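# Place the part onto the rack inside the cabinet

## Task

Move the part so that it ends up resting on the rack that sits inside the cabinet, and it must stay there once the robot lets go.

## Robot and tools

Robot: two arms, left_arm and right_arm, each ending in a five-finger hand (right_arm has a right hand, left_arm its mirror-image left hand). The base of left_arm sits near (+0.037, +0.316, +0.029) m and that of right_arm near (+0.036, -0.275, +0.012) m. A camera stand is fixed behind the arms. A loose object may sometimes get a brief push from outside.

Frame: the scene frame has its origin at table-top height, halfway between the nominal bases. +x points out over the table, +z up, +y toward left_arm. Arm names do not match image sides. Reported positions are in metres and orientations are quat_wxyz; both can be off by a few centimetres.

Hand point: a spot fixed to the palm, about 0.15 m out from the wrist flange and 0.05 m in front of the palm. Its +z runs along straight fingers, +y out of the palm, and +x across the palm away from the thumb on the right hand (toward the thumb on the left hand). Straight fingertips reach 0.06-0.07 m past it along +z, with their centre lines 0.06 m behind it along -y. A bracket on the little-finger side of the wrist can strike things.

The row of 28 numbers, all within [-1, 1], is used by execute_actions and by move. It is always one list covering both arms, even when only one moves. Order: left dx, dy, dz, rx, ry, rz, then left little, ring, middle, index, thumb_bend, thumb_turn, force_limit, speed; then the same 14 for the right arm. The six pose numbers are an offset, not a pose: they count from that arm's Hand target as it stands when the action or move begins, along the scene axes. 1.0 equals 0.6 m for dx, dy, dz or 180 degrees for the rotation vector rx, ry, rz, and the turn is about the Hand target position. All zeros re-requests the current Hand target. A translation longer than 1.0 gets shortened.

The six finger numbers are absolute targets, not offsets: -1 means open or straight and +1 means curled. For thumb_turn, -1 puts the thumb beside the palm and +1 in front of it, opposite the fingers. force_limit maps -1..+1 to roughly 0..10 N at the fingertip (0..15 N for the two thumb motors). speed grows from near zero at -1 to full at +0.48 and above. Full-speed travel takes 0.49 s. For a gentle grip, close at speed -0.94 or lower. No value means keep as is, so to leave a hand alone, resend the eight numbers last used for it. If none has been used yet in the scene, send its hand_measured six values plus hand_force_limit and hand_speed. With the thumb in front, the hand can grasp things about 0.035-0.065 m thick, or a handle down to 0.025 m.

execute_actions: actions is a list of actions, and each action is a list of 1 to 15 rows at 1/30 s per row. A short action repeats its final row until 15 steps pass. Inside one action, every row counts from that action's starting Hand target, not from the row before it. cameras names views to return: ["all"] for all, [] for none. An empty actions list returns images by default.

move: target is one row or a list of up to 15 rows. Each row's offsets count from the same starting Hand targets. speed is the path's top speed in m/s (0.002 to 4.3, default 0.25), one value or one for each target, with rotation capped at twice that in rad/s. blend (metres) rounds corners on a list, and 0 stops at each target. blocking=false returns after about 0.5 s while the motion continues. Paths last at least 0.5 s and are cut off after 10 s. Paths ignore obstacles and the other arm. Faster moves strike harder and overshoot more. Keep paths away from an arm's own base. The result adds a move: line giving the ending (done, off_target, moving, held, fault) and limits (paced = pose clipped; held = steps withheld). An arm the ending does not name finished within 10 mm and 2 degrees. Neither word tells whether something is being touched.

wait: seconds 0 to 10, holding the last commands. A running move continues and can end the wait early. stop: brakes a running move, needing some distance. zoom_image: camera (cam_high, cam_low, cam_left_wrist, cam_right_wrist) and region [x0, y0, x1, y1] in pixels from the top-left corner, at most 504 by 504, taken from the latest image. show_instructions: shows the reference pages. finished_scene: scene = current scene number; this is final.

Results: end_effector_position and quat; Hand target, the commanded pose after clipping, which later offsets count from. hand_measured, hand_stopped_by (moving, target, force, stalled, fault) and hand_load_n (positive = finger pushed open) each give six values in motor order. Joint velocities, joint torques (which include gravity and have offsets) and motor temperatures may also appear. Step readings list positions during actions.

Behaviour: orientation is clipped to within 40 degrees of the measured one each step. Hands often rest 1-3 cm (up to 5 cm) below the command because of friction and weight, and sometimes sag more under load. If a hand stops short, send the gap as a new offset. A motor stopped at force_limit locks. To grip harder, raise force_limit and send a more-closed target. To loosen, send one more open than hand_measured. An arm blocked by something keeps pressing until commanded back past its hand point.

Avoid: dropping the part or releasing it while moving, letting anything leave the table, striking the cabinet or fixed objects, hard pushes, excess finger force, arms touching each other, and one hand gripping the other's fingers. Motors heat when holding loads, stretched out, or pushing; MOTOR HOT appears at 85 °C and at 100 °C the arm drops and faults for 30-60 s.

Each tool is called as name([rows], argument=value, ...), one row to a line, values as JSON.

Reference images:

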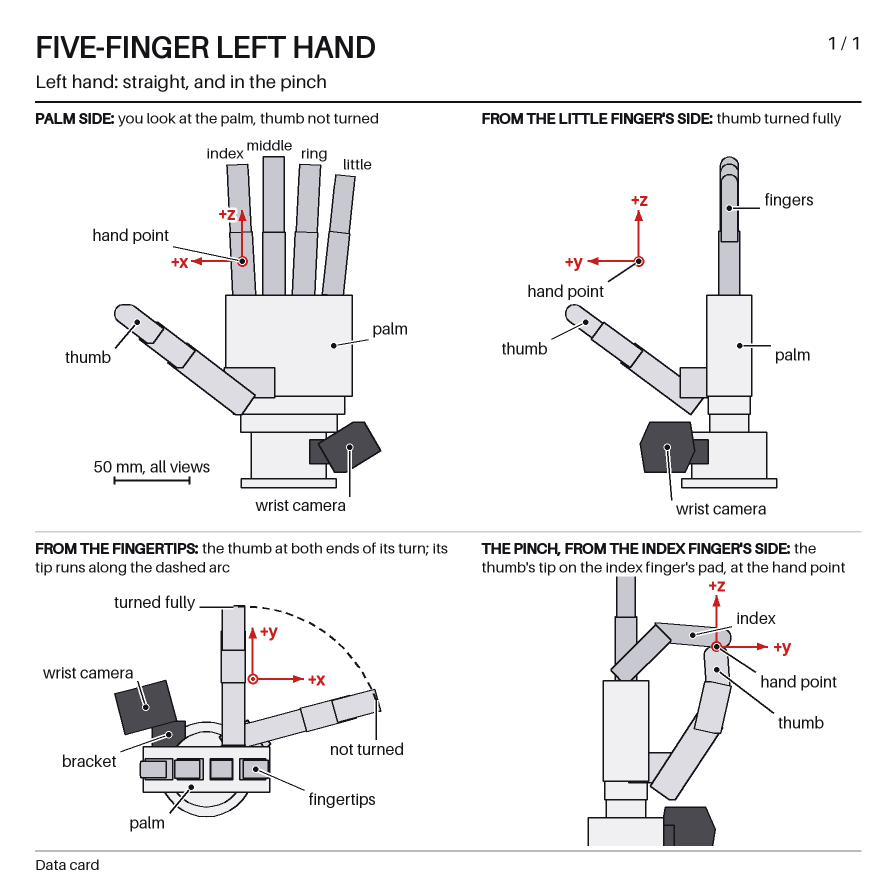

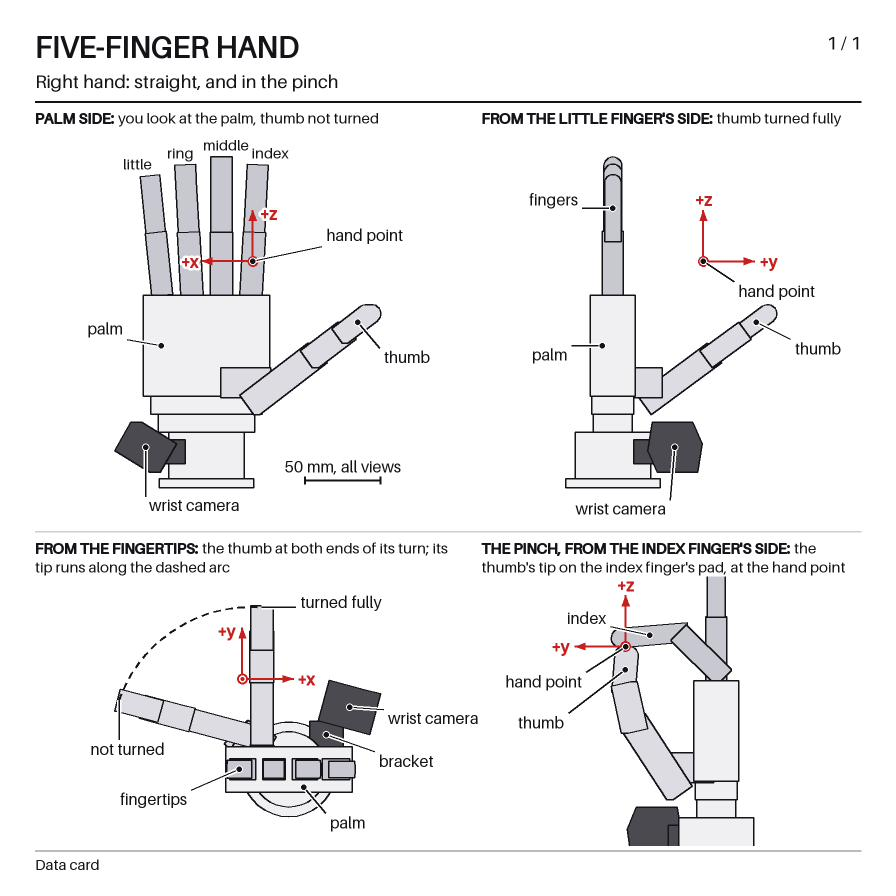

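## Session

execute_actions(actions=[])

zoom_image(camera="cam_high", region=[370, 110, 550, 310])

Scene clock: 0.00 s.
left_arm: end_effector_position=(+0.0586, +0.0655, +0.1145) hand_measured=(-1.000, -1.000, -1.000, -1.000, -1.000, -1.000) hand_load_n=(+0.0, +0.0, +0.0, +0.0, +0.0, +0.0) hand_stopped_by=(target, target, target, target, target, target) hand_force_limit=0.00 hand_speed=-0.80 end_effector_quat_wxyz=(+0.046, -0.153, +0.986, -0.050) | right_arm: end_effector_position=(+0.2429, -0.5229, +0.3075) hand_measured=(-1.000, -1.000, -1.000, -1.000, -1.000, -1.000) hand_load_n=(+0.0, +0.0, +0.0, +0.0, +0.0, +0.0) hand_stopped_by=(target, target, target, target, target, target) hand_force_limit=0.00 hand_speed=-0.80 end_effector_quat_wxyz=(+0.036, -0.449, +0.633, -0.629)
Joint positions: left_arm=[-1.409 1.135 0.754 -1.087 -0.09 -0.131] | right_arm=[-0.804 0.402 0.602 -0.407 0.09 -0.541]
Joint velocities: within noise
Joint torques (N m): no reading
Motor temperatures (°C): left_arm=[25 21 23 20 21 22] | right_arm=[21 22 29 23 20 23]
Heat: left arm: hottest waist 25 °C; right arm: hottest elbow 29 °C.
Hand target: left_arm +0.0604, +0.0554, +0.1227; +0.046, -0.153, +0.985, -0.063 | right_arm +0.2441, -0.5241, +0.3267; +0.038, -0.442, +0.625, -0.642

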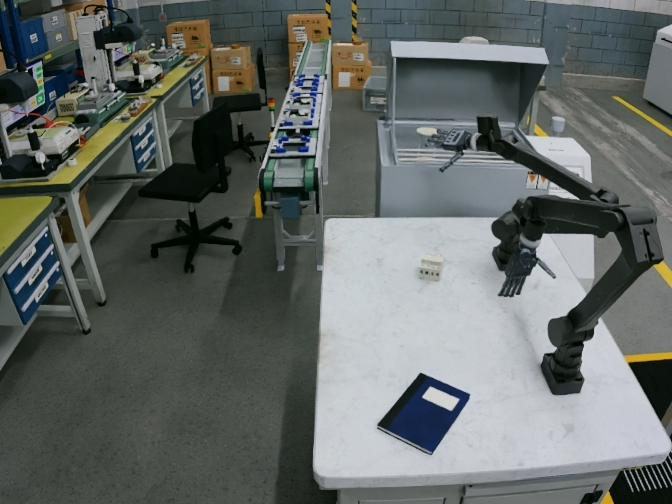

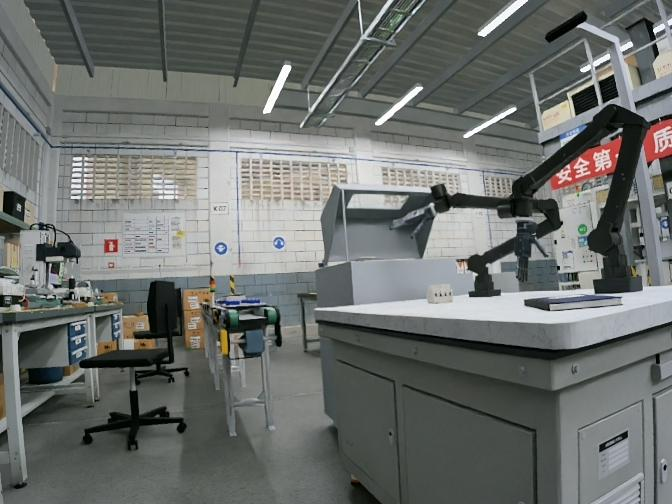

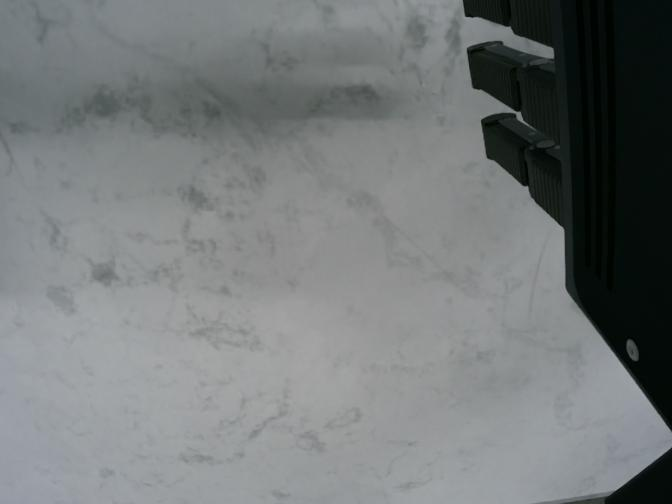

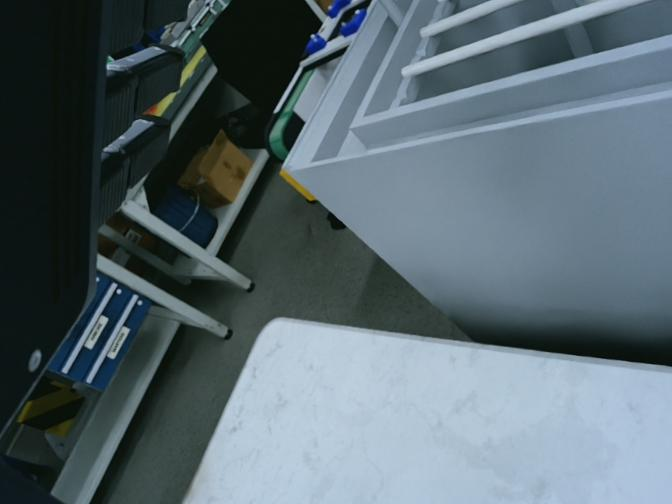

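Scaled by 2.520.

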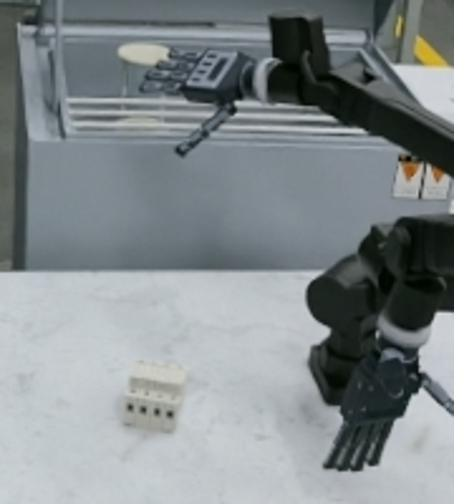

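zoom_image(camera="cam_high", region=[405, 240, 465, 300])

zoom_image(camera="cam_high", region=[385, 110, 545, 190])

zoom_image(camera="cam_low", region=[400, 260, 480, 320])

Scaled by 8.400.

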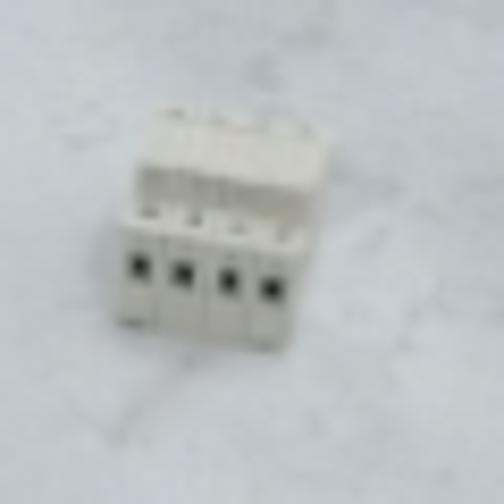

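Scaled by 3.150.

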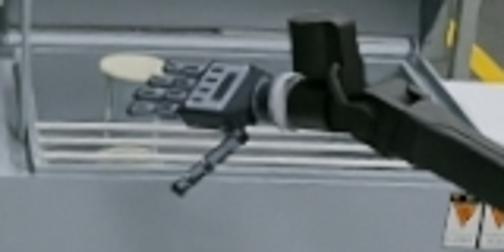

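Scaled by 6.300.

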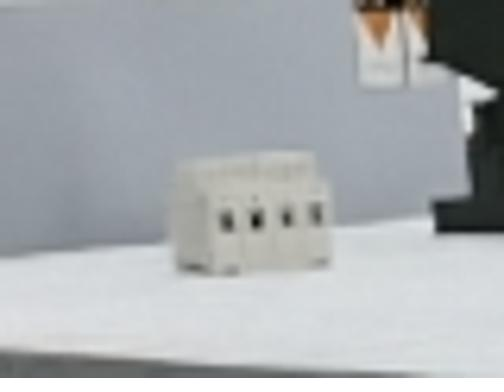

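move([
  [0.367,0.325,0.21,0,0,0,-1,-1,-1,-1,-1,-1,0,-0.8,0.227,0.273,0.039,0.211,0.0517,0.2064,-0.6,-0.6,-0.6,-0.6,-1,1,-0.2,0.3],
  [0.367,0.325,0.21,0,0,0,-1,-1,-1,-1,-1,-1,0,-0.8,0.114,0.533,-0.311,0.158,0.194,0.598,-0.6,-0.6,-0.6,-0.6,-1,1,-0.2,0.3],
], speed=0.3, blend=0.05, cameras=["cam_high","cam_low","cam_right_wrist"])

zoom_image(camera="cam_high", region=[390, 210, 480, 300])

Scene clock: 64.80 s.
left_arm: end_effector_position=(+0.2683, +0.2508, +0.2339) hand_measured=(-1.000, -1.000, -1.000, -1.000, -1.000, -1.000) hand_load_n=(+0.5, +0.0, +0.0, +0.0, +0.0, +0.0) hand_stopped_by=(target, target, target, target, target, target) hand_force_limit=0.00 hand_speed=-0.80 end_effector_quat_wxyz=(+0.036, -0.153, +0.986, -0.057) | right_arm: end_effector_position=(+0.3155, -0.2060, +0.1419) hand_measured=(-0.600, -0.600, -0.600, -0.600, -1.000, +1.000) hand_load_n=(+0.0, +0.0, +0.0, +0.0, +0.0, +0.0) hand_stopped_by=(target, target, target, target, target, target) hand_force_limit=-0.20 hand_speed=0.30 end_effector_quat_wxyz=(-0.456, +0.878, -0.125, +0.072)
Joint positions: left_arm=[-0.35 1.036 1.007 -1.424 0.066 0.919] | right_arm=[-0.208 1.101 0.742 -1.086 -0.953 -1.432]
Joint torques (N m): left_arm=[1.26 -3.6 12.08 0.27 0.16 0.25] | right_arm=[-0.5 -3.84 8.21 0.05 -0.8 -0.06]
Heat: left arm: hottest elbow 27 °C; right arm: hottest elbow 33 °C.
Hand target: left_arm +0.2805, +0.2503, +0.2487; +0.046, -0.153, +0.985, -0.064 | right_arm +0.3126, -0.2044, +0.1401; -0.457, +0.878, -0.124, +0.065
Off the commanded pose: left_arm 0.019 m, 1 deg | right_arm 0.004 m, 1 deg.
move: off_target (left_arm)
Images, in order (width x height): cam_high 672x504, cam_low 672x504, cam_right_wrist 672x504.

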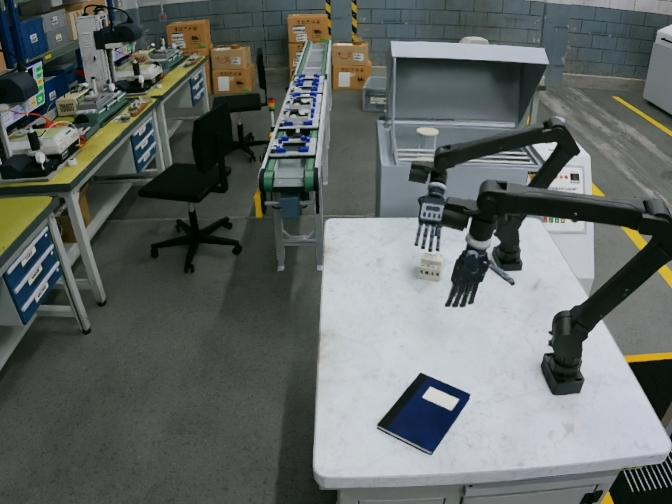

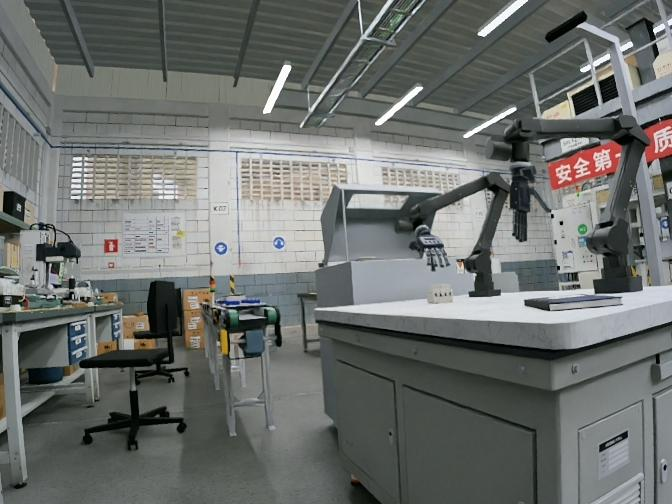

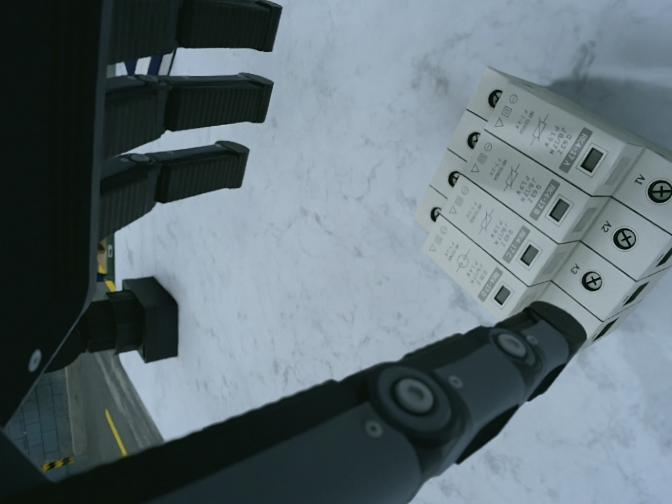

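Scaled by 5.600.

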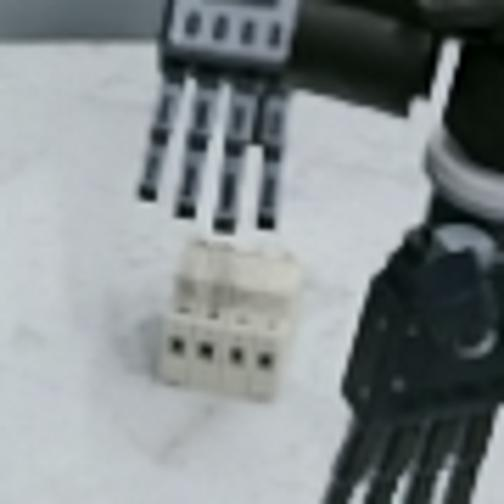

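move(target=[0,0,0,0,0,0,-1,-1,-1,-1,-1,-1,0,-0.8,-0.003,0.002,-0.08,0,0,0,-0.6,-0.6,-0.6,-0.6,-1,1,-0.2,0.3], speed=0.12, cameras=["cam_high","cam_low","cam_right_wrist"])

zoom_image(camera="cam_high", region=[405, 230, 475, 300])

zoom_image(camera="cam_low", region=[400, 240, 480, 320])

Scene clock: 73.97 s.
left_arm: end_effector_position=(+0.2683, +0.2508, +0.2339) hand_measured=(-1.000, -1.000, -1.000, -1.000, -1.000, -1.000) hand_load_n=(+0.0, +0.0, +0.0, +0.0, +0.0, +0.0) hand_stopped_by=(target, target, target, target, target, target) hand_force_limit=0.00 hand_speed=-0.80 end_effector_quat_wxyz=(+0.036, -0.153, +0.986, -0.057) | right_arm: end_effector_position=(+0.3094, -0.2046, +0.0944) hand_measured=(-0.600, -0.600, -0.600, -0.600, -1.000, +1.000) hand_load_n=(+0.0, +0.0, +0.0, +0.0, +0.0, +0.0) hand_stopped_by=(target, target, target, target, target, target) hand_force_limit=-0.20 hand_speed=0.30 end_effector_quat_wxyz=(-0.456, +0.878, -0.129, +0.064)
Joint positions: left_arm=[-0.35 1.036 1.007 -1.424 0.066 0.919] | right_arm=[-0.208 1.164 0.648 -0.949 -0.954 -1.433]
Joint torques (N m): left_arm=[1.32 -3.66 12.08 0.29 0.16 0.25] | right_arm=[-0.21 -4.37 7.49 1.1 -0.76 0]
Heat: left arm: hottest elbow 27 °C; right arm: hottest elbow 33 °C.
Hand target: left_arm +0.2805, +0.2503, +0.2487; +0.046, -0.153, +0.985, -0.064 | right_arm +0.3107, -0.2032, +0.0920; -0.457, +0.879, -0.124, +0.065
Off the commanded pose: left_arm 0.019 m, 1 deg | right_arm 0.003 m, 1 deg.
move: off_target (left_arm)
Images, in order (width x height): cam_high 672x504, cam_low 672x504, cam_right_wrist 672x504.

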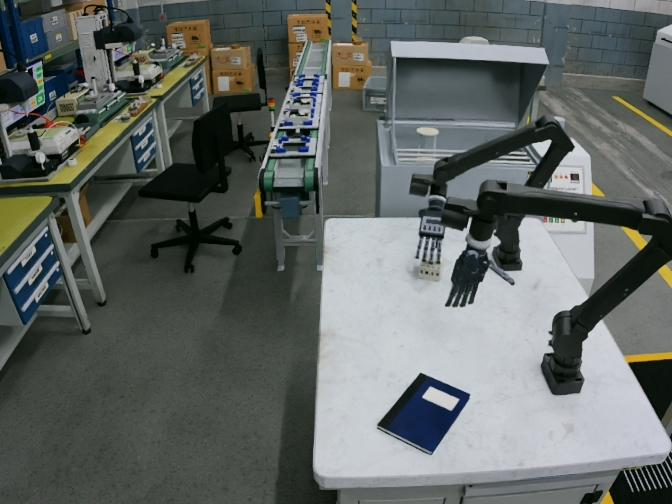

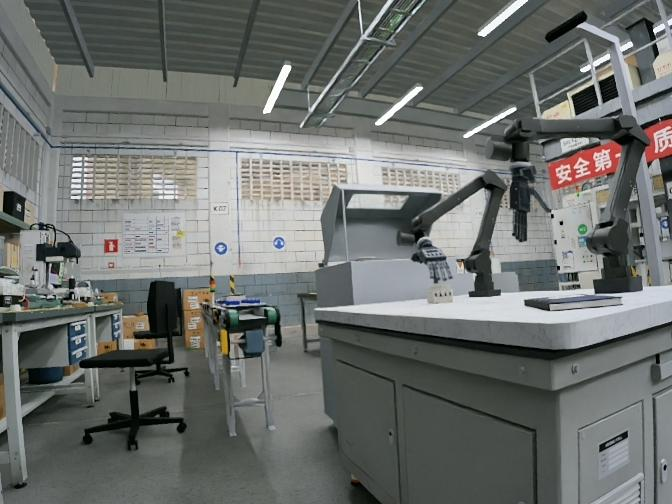

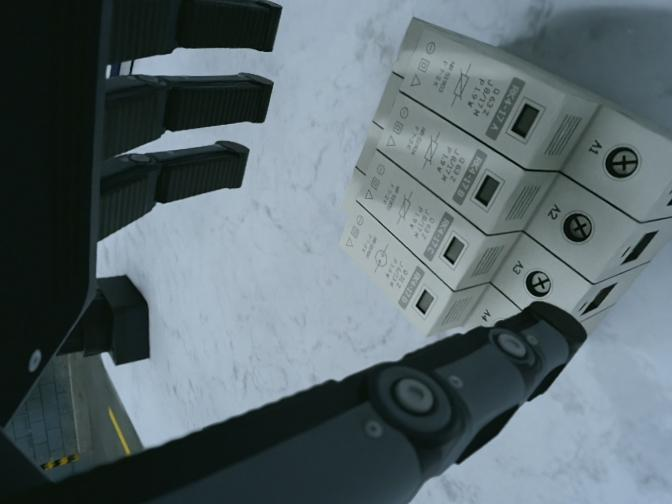

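Scaled by 7.200.

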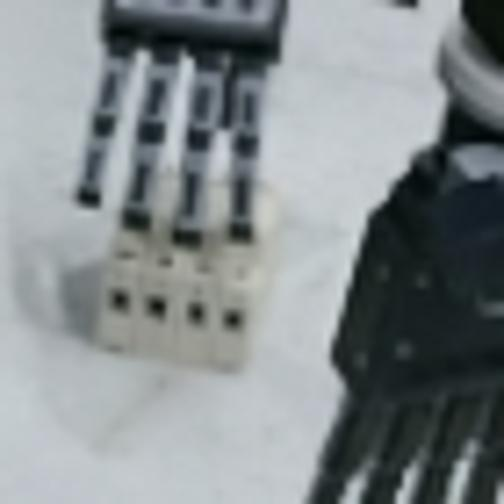

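Scaled by 6.300.

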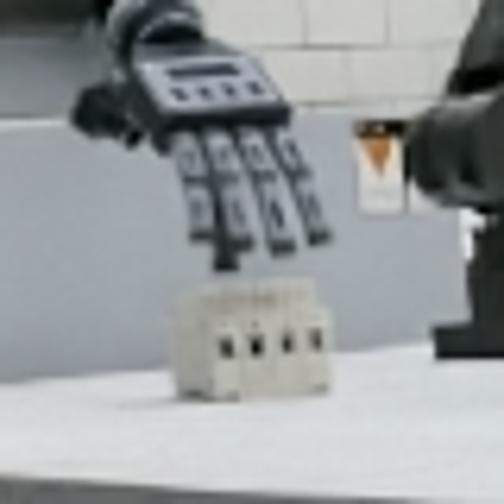

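move(target=[0,0,0,0,0,0,-1,-1,-1,-1,-1,-1,0,-0.8,0.003,-0.001,-0.035,0,0,0,-0.6,-0.6,-0.6,-0.6,-1,1,-0.2,0.3], speed=0.06, cameras=["cam_high","cam_low","cam_right_wrist"])

zoom_image(camera="cam_high", region=[405, 230, 475, 300])

zoom_image(camera="cam_low", region=[400, 240, 480, 320])

Scene clock: 88.57 s.
left_arm: end_effector_position=(+0.2683, +0.2508, +0.2339) hand_measured=(-1.000, -1.000, -1.000, -1.000, -1.000, -1.000) hand_load_n=(+0.0, +0.0, +0.5, +0.0, +0.0, +0.0) hand_stopped_by=(target, target, target, target, target, target) hand_force_limit=0.00 hand_speed=-0.80 end_effector_quat_wxyz=(+0.036, -0.153, +0.986, -0.057) | right_arm: end_effector_position=(+0.3124, -0.2052, +0.0747) hand_measured=(-0.600, -0.600, -0.600, -0.600, -1.000, +1.000) hand_load_n=(+0.0, -0.5, +0.0, +0.0, +0.0, +0.0) hand_stopped_by=(target, target, target, target, target, target) hand_force_limit=-0.20 hand_speed=0.30 end_effector_quat_wxyz=(-0.456, +0.878, -0.128, +0.065)
Joint positions: left_arm=[-0.35 1.036 1.007 -1.424 0.066 0.919] | right_arm=[-0.208 1.207 0.621 -0.874 -0.954 -1.433]
Joint torques (N m): left_arm=[1.32 -3.72 12.1 0.28 0.16 0.25] | right_arm=[-0.32 -4.19 6.95 1.09 -0.76 -0.02]
Motor temperatures (°C): left_arm=[25 21 28 20 21 22] | right_arm=[21 22 33 23 21 23]
Heat: left arm: hottest elbow 28 °C; right arm: hottest elbow 33 °C.
Hand target: left_arm +0.2805, +0.2503, +0.2487; +0.046, -0.153, +0.985, -0.064 | right_arm +0.3124, -0.2038, +0.0710; -0.457, +0.879, -0.124, +0.065
Off the commanded pose: left_arm 0.019 m, 1 deg | right_arm 0.004 m, 1 deg.
move: off_target (left_arm)
Images, in order (width x height): cam_high 672x504, cam_low 672x504, cam_right_wrist 672x504.

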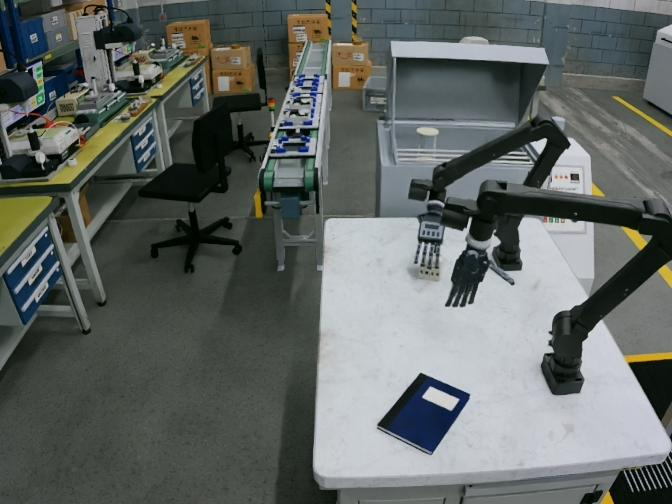

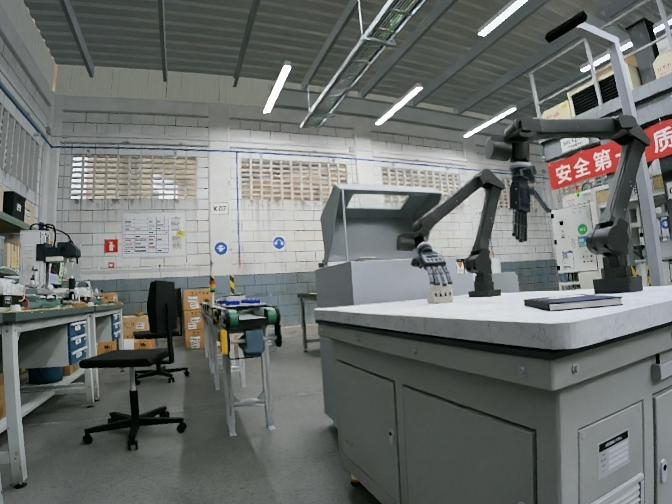

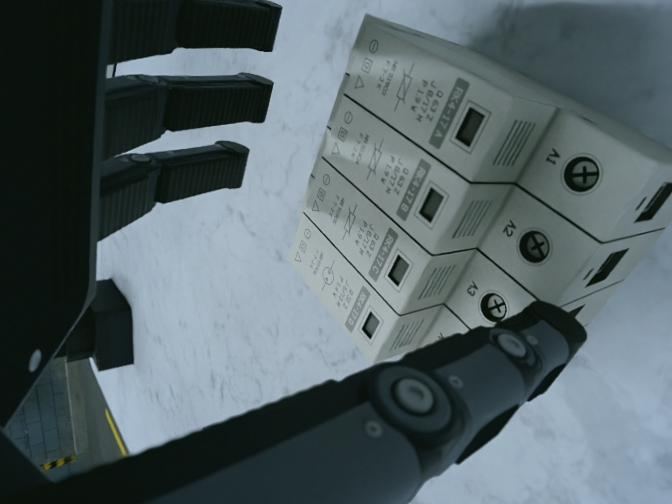

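Scaled by 7.200.

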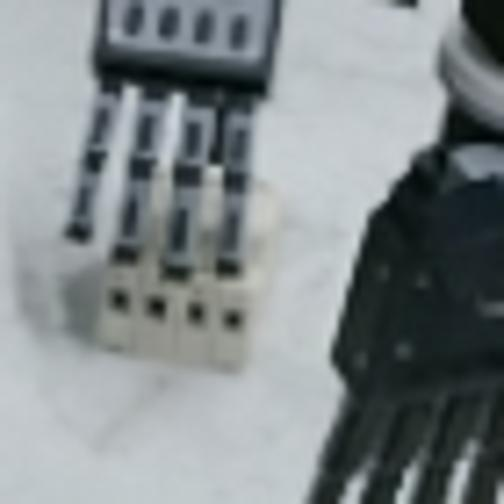

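Scaled by 6.300.

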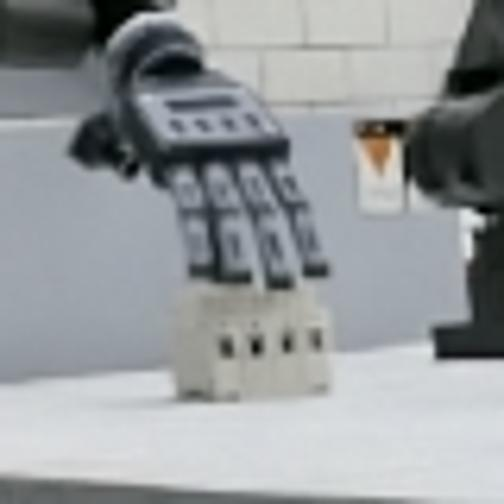

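move([
  [0,0,0,0,0,0,-1,-1,-1,-1,-1,-1,0,-0.8,-0.003,0.024,0.0,0,0,0,-0.6,-0.6,-0.6,-0.6,-1,1,-0.2,0.3],
  [0,0,0,0,0,0,-1,-1,-1,-1,-1,-1,0,-0.8,-0.003,0.024,0.0,0,0,0,-0.6,-0.1,-0.1,-0.1,-1,1,-0.2,-0.4],
  [0,0,0,0,0,0,-1,-1,-1,-1,-1,-1,0,-0.8,-0.003,0.024,0.0,0,0,0,-0.6,0.5,0.5,0.5,-1,1,-0.2,-0.85],
], speed=0.06, cameras=["cam_high","cam_low","cam_right_wrist"])

zoom_image(camera="cam_high", region=[405, 230, 475, 300])

Scene clock: 106.37 s.
left_arm: end_effector_position=(+0.2683, +0.2508, +0.2339) hand_measured=(-1.000, -1.000, -1.000, -1.000, -1.000, -1.000) hand_load_n=(+0.0, +0.0, +0.0, +0.0, +0.0, +0.0) hand_stopped_by=(target, target, target, target, target, target) hand_force_limit=0.00 hand_speed=-0.80 end_effector_quat_wxyz=(+0.036, -0.153, +0.986, -0.057) | right_arm: end_effector_position=(+0.3112, -0.1906, +0.0711) hand_measured=(-0.600, +0.230, +0.162, +0.202, -1.000, +1.000) hand_load_n=(+0.0, +7.5, +0.5, +4.0, +1.5, +1.0) hand_stopped_by=(target, force, force, force, target, target) hand_force_limit=-0.20 hand_speed=-0.85 end_effector_quat_wxyz=(-0.457, +0.878, -0.126, +0.061)
Joint positions: left_arm=[-0.35 1.036 1.007 -1.424 0.066 0.919] | right_arm=[-0.156 1.197 0.6 -0.807 -0.948 -1.357]
Joint torques (N m): left_arm=[1.26 -3.66 12.08 0.27 0.16 0.25] | right_arm=[-0.38 -5.42 6.84 1.1 -0.7 0.07]
Heat: left arm: hottest elbow 29 °C; right arm: hottest elbow 33 °C.
Hand target: left_arm +0.2805, +0.2503, +0.2487; +0.046, -0.153, +0.985, -0.064 | right_arm +0.3107, -0.1894, +0.0711; -0.457, +0.878, -0.124, +0.065
Off the commanded pose: left_arm 0.019 m, 1 deg | right_arm 0.001 m, 1 deg.
move: off_target (left_arm)
Images, in order (width x height): cam_high 672x504, cam_low 672x504, cam_right_wrist 672x504.

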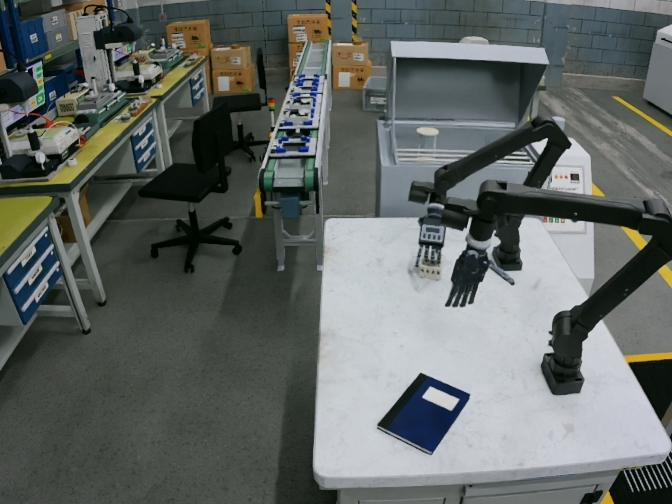

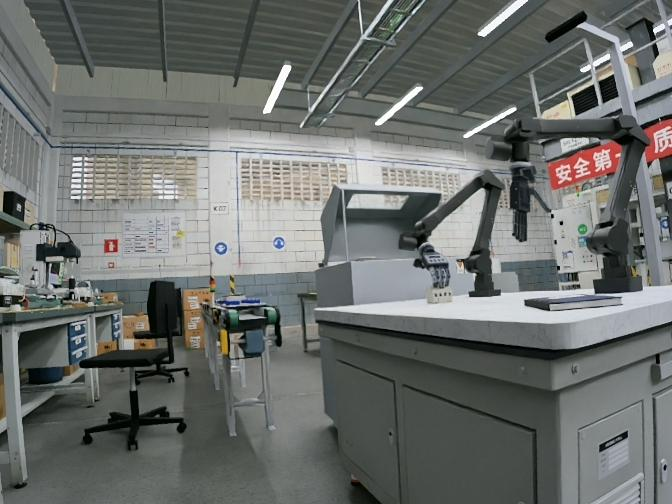

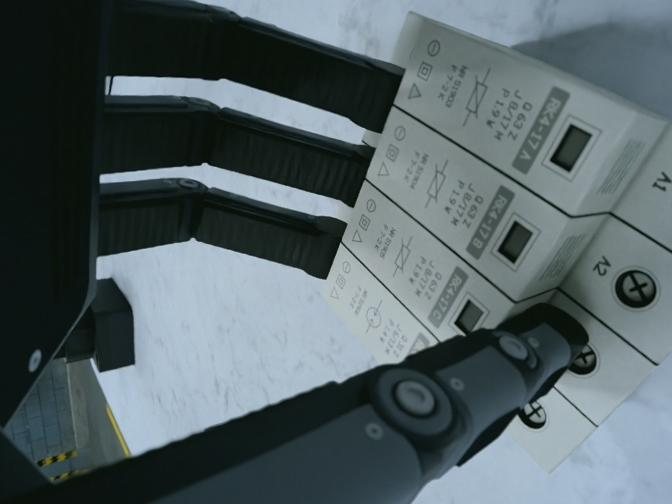

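Scaled by 7.200.

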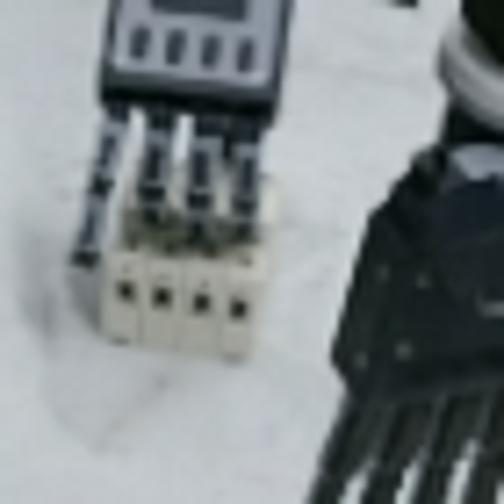

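move([
  [0,0,0,0,0,0,-1,-1,-1,-1,-1,-1,0,-0.8,0,0,0.0,0,0,0,-0.6,0.5,0.55,0.5,-1,1,-0.1,-0.85],
  [0,0,0,0,0,0,-1,-1,-1,-1,-1,-1,0,-0.8,0.02,0,0.11,0,0,0,-0.6,0.5,0.55,0.5,-1,1,-0.1,-0.85],
], speed=0.08, cameras=["cam_high","cam_low","cam_right_wrist"])

zoom_image(camera="cam_low", region=[400, 230, 480, 310])

Scene clock: 118.57 s.
left_arm: end_effector_position=(+0.2683, +0.2508, +0.2339) hand_measured=(-1.000, -1.000, -1.000, -1.000, -1.000, -1.000) hand_load_n=(+0.0, +0.0, +0.0, +0.0, +0.0, +0.0) hand_stopped_by=(target, target, target, target, target, target) hand_force_limit=0.00 hand_speed=-0.80 end_effector_quat_wxyz=(+0.036, -0.153, +0.986, -0.057) | right_arm: end_effector_position=(+0.2976, -0.1890, +0.1072) hand_measured=(-0.600, +0.230, +0.172, +0.202, -1.000, +1.000) hand_load_n=(+0.0, +4.5, +4.5, +3.0, +2.0, +2.5) hand_stopped_by=(target, force, force, force, target, target) hand_force_limit=-0.10 hand_speed=-0.85 end_effector_quat_wxyz=(-0.452, +0.880, -0.140, +0.035)
Joint positions: left_arm=[-0.35 1.036 1.007 -1.424 0.066 0.919] | right_arm=[-0.152 1.13 0.662 -0.992 -0.937 -1.352]
Joint torques (N m): left_arm=[1.26 -3.66 12.08 0.28 0.16 0.25] | right_arm=[-0.21 -6.12 14.17 0.02 -1.1 0.12]
Heat: left arm: hottest elbow 29 °C; right arm: hottest elbow 33 °C.
Hand target: left_arm +0.2805, +0.2503, +0.2487; +0.046, -0.153, +0.985, -0.064 | right_arm +0.3227, -0.1894, +0.1371; -0.457, +0.878, -0.124, +0.065
Off the commanded pose: left_arm 0.019 m, 1 deg | right_arm 0.039 m, 4 deg.
move: off_target (left_arm, right_arm)
Images, in order (width x height): cam_high 672x504, cam_low 672x504, cam_right_wrist 672x504.

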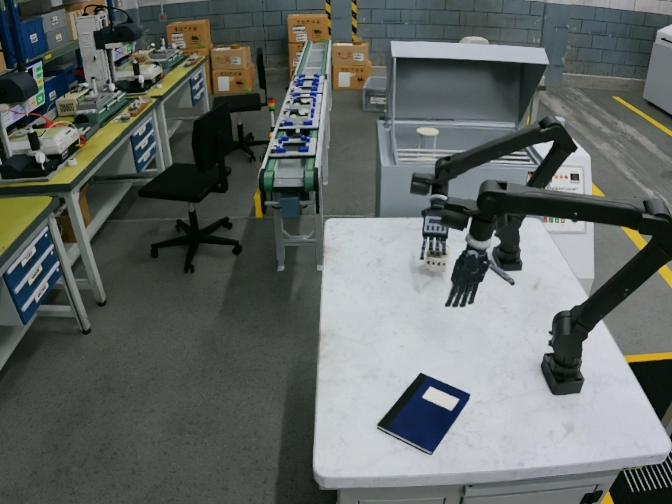

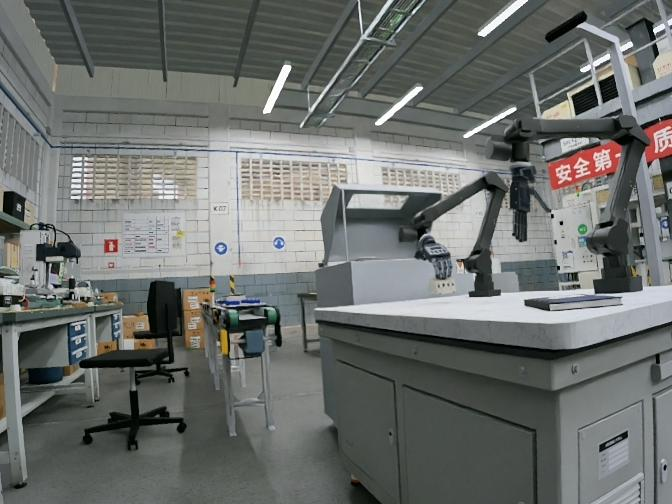

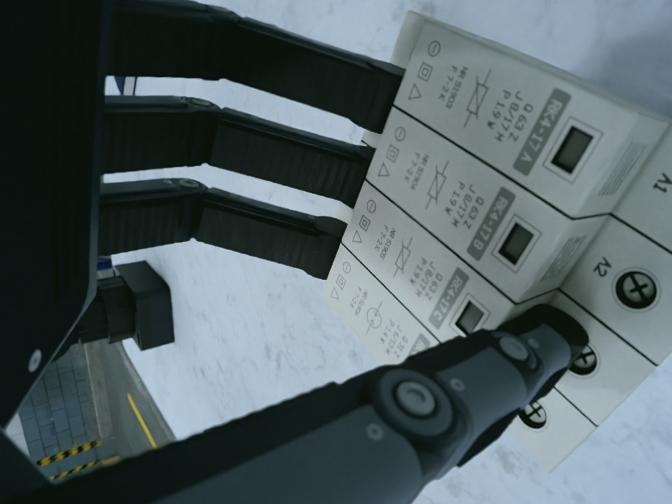

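Scaled by 6.300.

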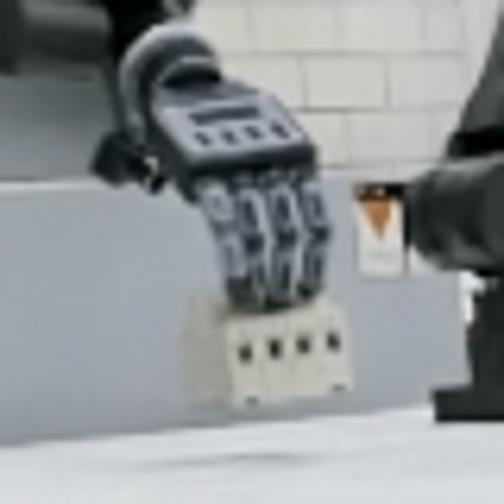

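move([
  [0,0,0,0,0,0,-1,-1,-1,-1,-1,-1,0,-0.8,0.062,-0.051,0.372,0,0,-0.16,-0.6,0.5,0.55,0.6,-1,1,-0.1,-0.85],
  [0,0,0,0,0,0,-1,-1,-1,-1,-1,-1,0,-0.8,0.095,-0.268,0.538,0,-0.01,-0.411,-0.6,0.5,0.55,0.6,-1,1,-0.1,-0.85],
  [0,0,0,0,0,0,-1,-1,-1,-1,-1,-1,0,-0.8,-0.083,-0.55,0.572,0.005,-0.025,-0.639,-0.6,0.5,0.55,0.6,-1,1,-0.1,-0.85],
], speed=0.25, blend=0.06, cameras=["cam_high","cam_right_wrist"])

Scene clock: 161.63 s.
left_arm: end_effector_position=(+0.2683, +0.2508, +0.2339) hand_measured=(-1.000, -1.000, -1.000, -1.000, -1.000, -1.000) hand_load_n=(+0.0, +0.0, +0.0, +0.0, -0.5, +0.0) hand_stopped_by=(target, target, target, target, target, target) hand_force_limit=0.00 hand_speed=-0.80 end_effector_quat_wxyz=(+0.036, -0.153, +0.986, -0.057) | right_arm: end_effector_position=(+0.2680, -0.5133, +0.4236) hand_measured=(-0.600, +0.230, +0.172, +0.212, -1.000, +1.000) hand_load_n=(+0.0, +5.0, +3.5, +7.0, +2.5, +1.0) hand_stopped_by=(target, force, force, force, target, target) hand_force_limit=-0.10 hand_speed=-0.85 end_effector_quat_wxyz=(+0.188, -0.371, +0.820, -0.393)
Joint positions: left_arm=[-0.35 1.036 1.007 -1.424 0.066 0.919] | right_arm=[-0.989 0.853 1.302 -1.14 -0.227 -0.162]
Joint torques (N m): left_arm=[1.26 -3.6 12.1 0.27 0.15 0.25] | right_arm=[-0.97 -2.84 17.61 2.97 -0.33 0.13]
Heat: left arm: hottest elbow 31 °C; right arm: hottest elbow 36 °C.
Hand target: left_arm +0.2805, +0.2503, +0.2487; +0.046, -0.153, +0.985, -0.064 | right_arm +0.2729, -0.5194, +0.4804; +0.200, -0.362, +0.793, -0.448
Off the commanded pose: left_arm 0.019 m, 1 deg | right_arm 0.057 m, 7 deg.
move: off_target (left_arm, right_arm)
Images, in order (width x height): cam_high 672x504, cam_right_wrist 672x504.

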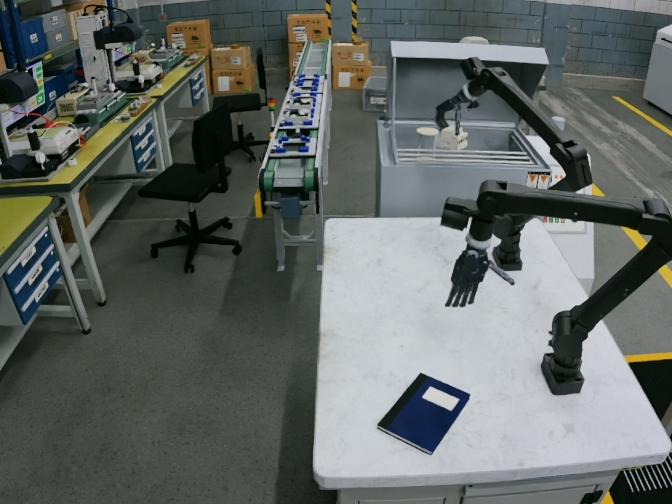

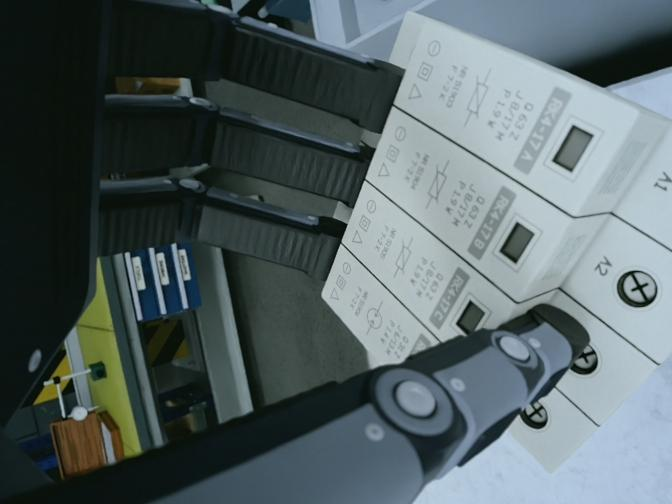

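move([
  [0,0,0,0,0,0,-1,-1,-1,-1,-1,-1,0,-0.8,-0.1715,-0.534,-0.017,0.001,-0.017,-0.2516,-0.6,0.5,0.55,0.6,-1,1,-0.1,-0.85],
  [0,0,0,0,0,0,-1,-1,-1,-1,-1,-1,0,-0.8,-0.178,-0.54,-0.21,0.001,-0.017,-0.2516,-0.6,0.5,0.55,0.6,-1,1,-0.1,-0.85],
], speed=[0.25,0.15], blend=0.02, cameras=["cam_high","cam_right_wrist"])

zoom_image(camera="cam_high", region=[430, 120, 490, 180])

Scene clock: 187.60 s.
left_arm: end_effector_position=(+0.2683, +0.2508, +0.2339) hand_measured=(-1.000, -1.000, -1.000, -1.000, -1.000, -1.000) hand_load_n=(+0.0, +0.0, +0.0, +0.0, -0.5, +0.0) hand_stopped_by=(target, target, target, target, target, target) hand_force_limit=0.00 hand_speed=-0.80 end_effector_quat_wxyz=(+0.036, -0.153, +0.986, -0.057) | right_arm: end_effector_position=(+0.1682, -0.8365, +0.3085) hand_measured=(-0.600, +0.230, +0.172, +0.212, -1.000, +1.000) hand_load_n=(+0.0, +5.0, +3.5, +6.5, +2.5, +1.0) hand_stopped_by=(target, force, force, force, target, target) hand_force_limit=-0.10 hand_speed=-0.85 end_effector_quat_wxyz=(+0.024, -0.027, +0.891, -0.453)
Joint positions: left_arm=[-0.35 1.036 1.007 -1.424 0.066 0.919] | right_arm=[-1.368 1.362 1.33 -0.6 0.096 0.093]
Joint torques (N m): left_arm=[1.26 -3.66 12.1 0.27 0.16 0.24] | right_arm=[-1.32 -14.15 12.34 3.56 -0.1 0.1]
Motor temperatures (°C): left_arm=[25 21 31 20 21 22] | right_arm=[21 22 38 23 21 23]
Heat: left arm: hottest elbow 31 °C; right arm: hottest elbow 38 °C.
Hand target: left_arm +0.2805, +0.2503, +0.2487; +0.046, -0.153, +0.985, -0.064 | right_arm +0.1660, -0.8434, +0.3544; +0.033, -0.016, +0.866, -0.499
Off the commanded pose: left_arm 0.019 m, 1 deg | right_arm 0.046 m, 6 deg.
move: off_target (left_arm, right_arm)
Images, in order (width x height): cam_high 672x504, cam_right_wrist 672x504.

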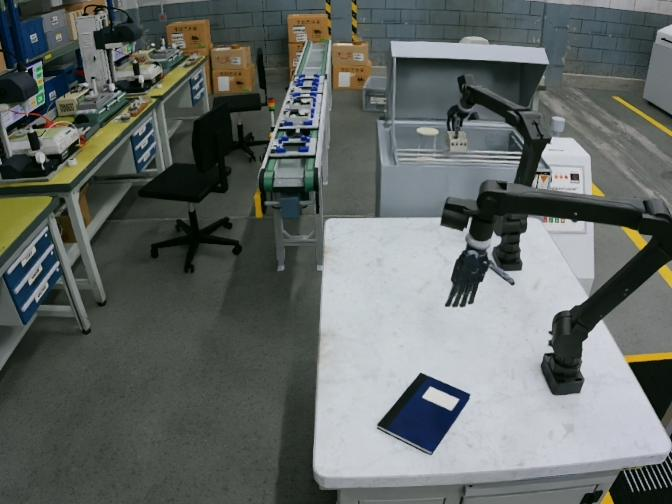

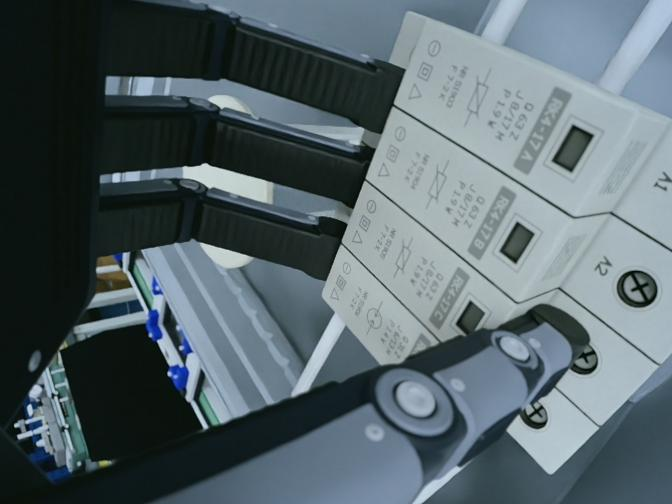

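Scaled by 8.400.

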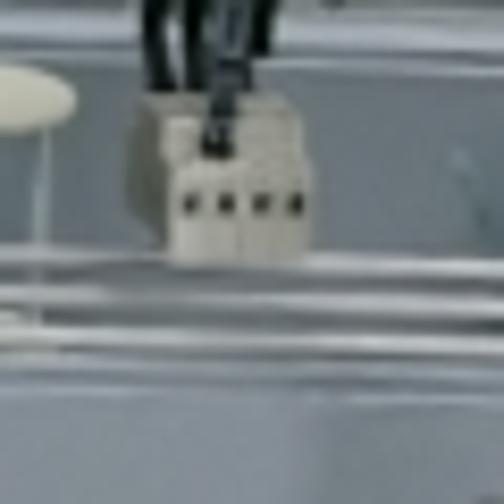

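move([
  [0,0,0,0,0,0,-1,-1,-1,-1,-1,-1,0,-0.8,0,-0.01,-0.074,0,0,0,-0.6,0.5,0.55,0.6,-1,1,-0.1,-0.85],
], speed=0.08, cameras=["cam_high","cam_right_wrist"])

zoom_image(camera="cam_high", region=[430, 120, 490, 180])

Scene clock: 200.63 s.
left_arm: end_effector_position=(+0.2683, +0.2508, +0.2339) hand_measured=(-1.000, -1.000, -1.000, -1.000, -1.000, -1.000) hand_load_n=(+0.0, +0.0, +0.0, +0.0, +0.0, +0.0) hand_stopped_by=(target, target, target, target, target, target) hand_force_limit=0.00 hand_speed=-0.80 end_effector_quat_wxyz=(+0.036, -0.153, +0.986, -0.057) | right_arm: end_effector_position=(+0.1676, -0.8385, +0.2790) hand_measured=(-0.600, +0.230, +0.172, +0.212, -1.000, +1.000) hand_load_n=(+0.0, +4.5, +3.5, +6.5, +2.5, +1.0) hand_stopped_by=(target, force, force, force, target, target) hand_force_limit=-0.10 hand_speed=-0.85 end_effector_quat_wxyz=(+0.026, -0.025, +0.885, -0.464)
Joint positions: left_arm=[-0.35 1.036 1.007 -1.424 0.066 0.919] | right_arm=[-1.37 1.36 1.238 -0.485 0.094 0.093]
Joint torques (N m): left_arm=[1.26 -3.6 12.08 0.25 0.16 0.25] | right_arm=[-1.38 -12.28 11.82 3.69 -0.11 0.09]
Heat: left arm: hottest elbow 31 °C; right arm: hottest elbow 37 °C.
Hand target: left_arm +0.2805, +0.2503, +0.2487; +0.046, -0.153, +0.985, -0.064 | right_arm +0.1662, -0.8493, +0.3099; +0.033, -0.016, +0.866, -0.499
Off the commanded pose: left_arm 0.019 m, 1 deg | right_arm 0.033 m, 5 deg.
move: off_target (left_arm, right_arm)
Images, in order (width x height): cam_high 672x504, cam_right_wrist 672x504.

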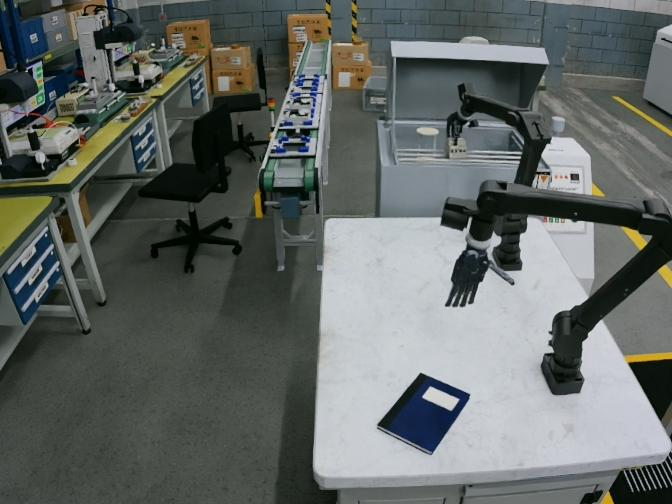

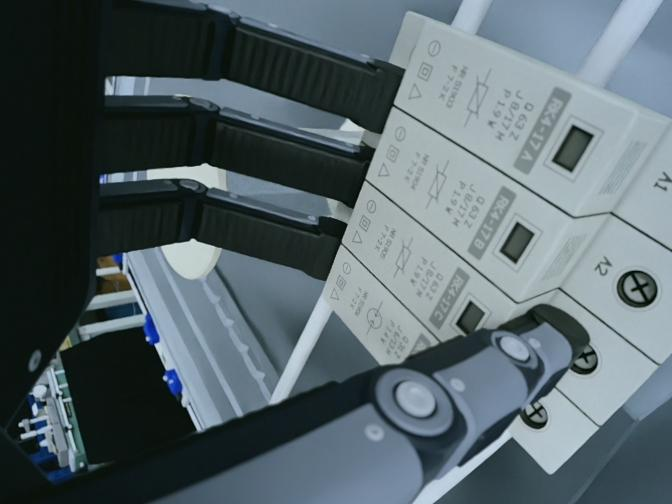

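Scaled by 8.400.

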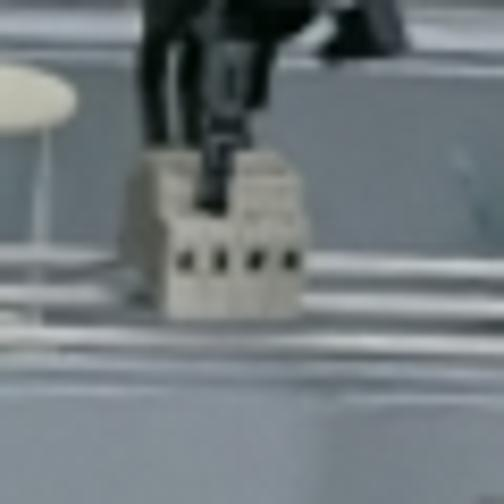

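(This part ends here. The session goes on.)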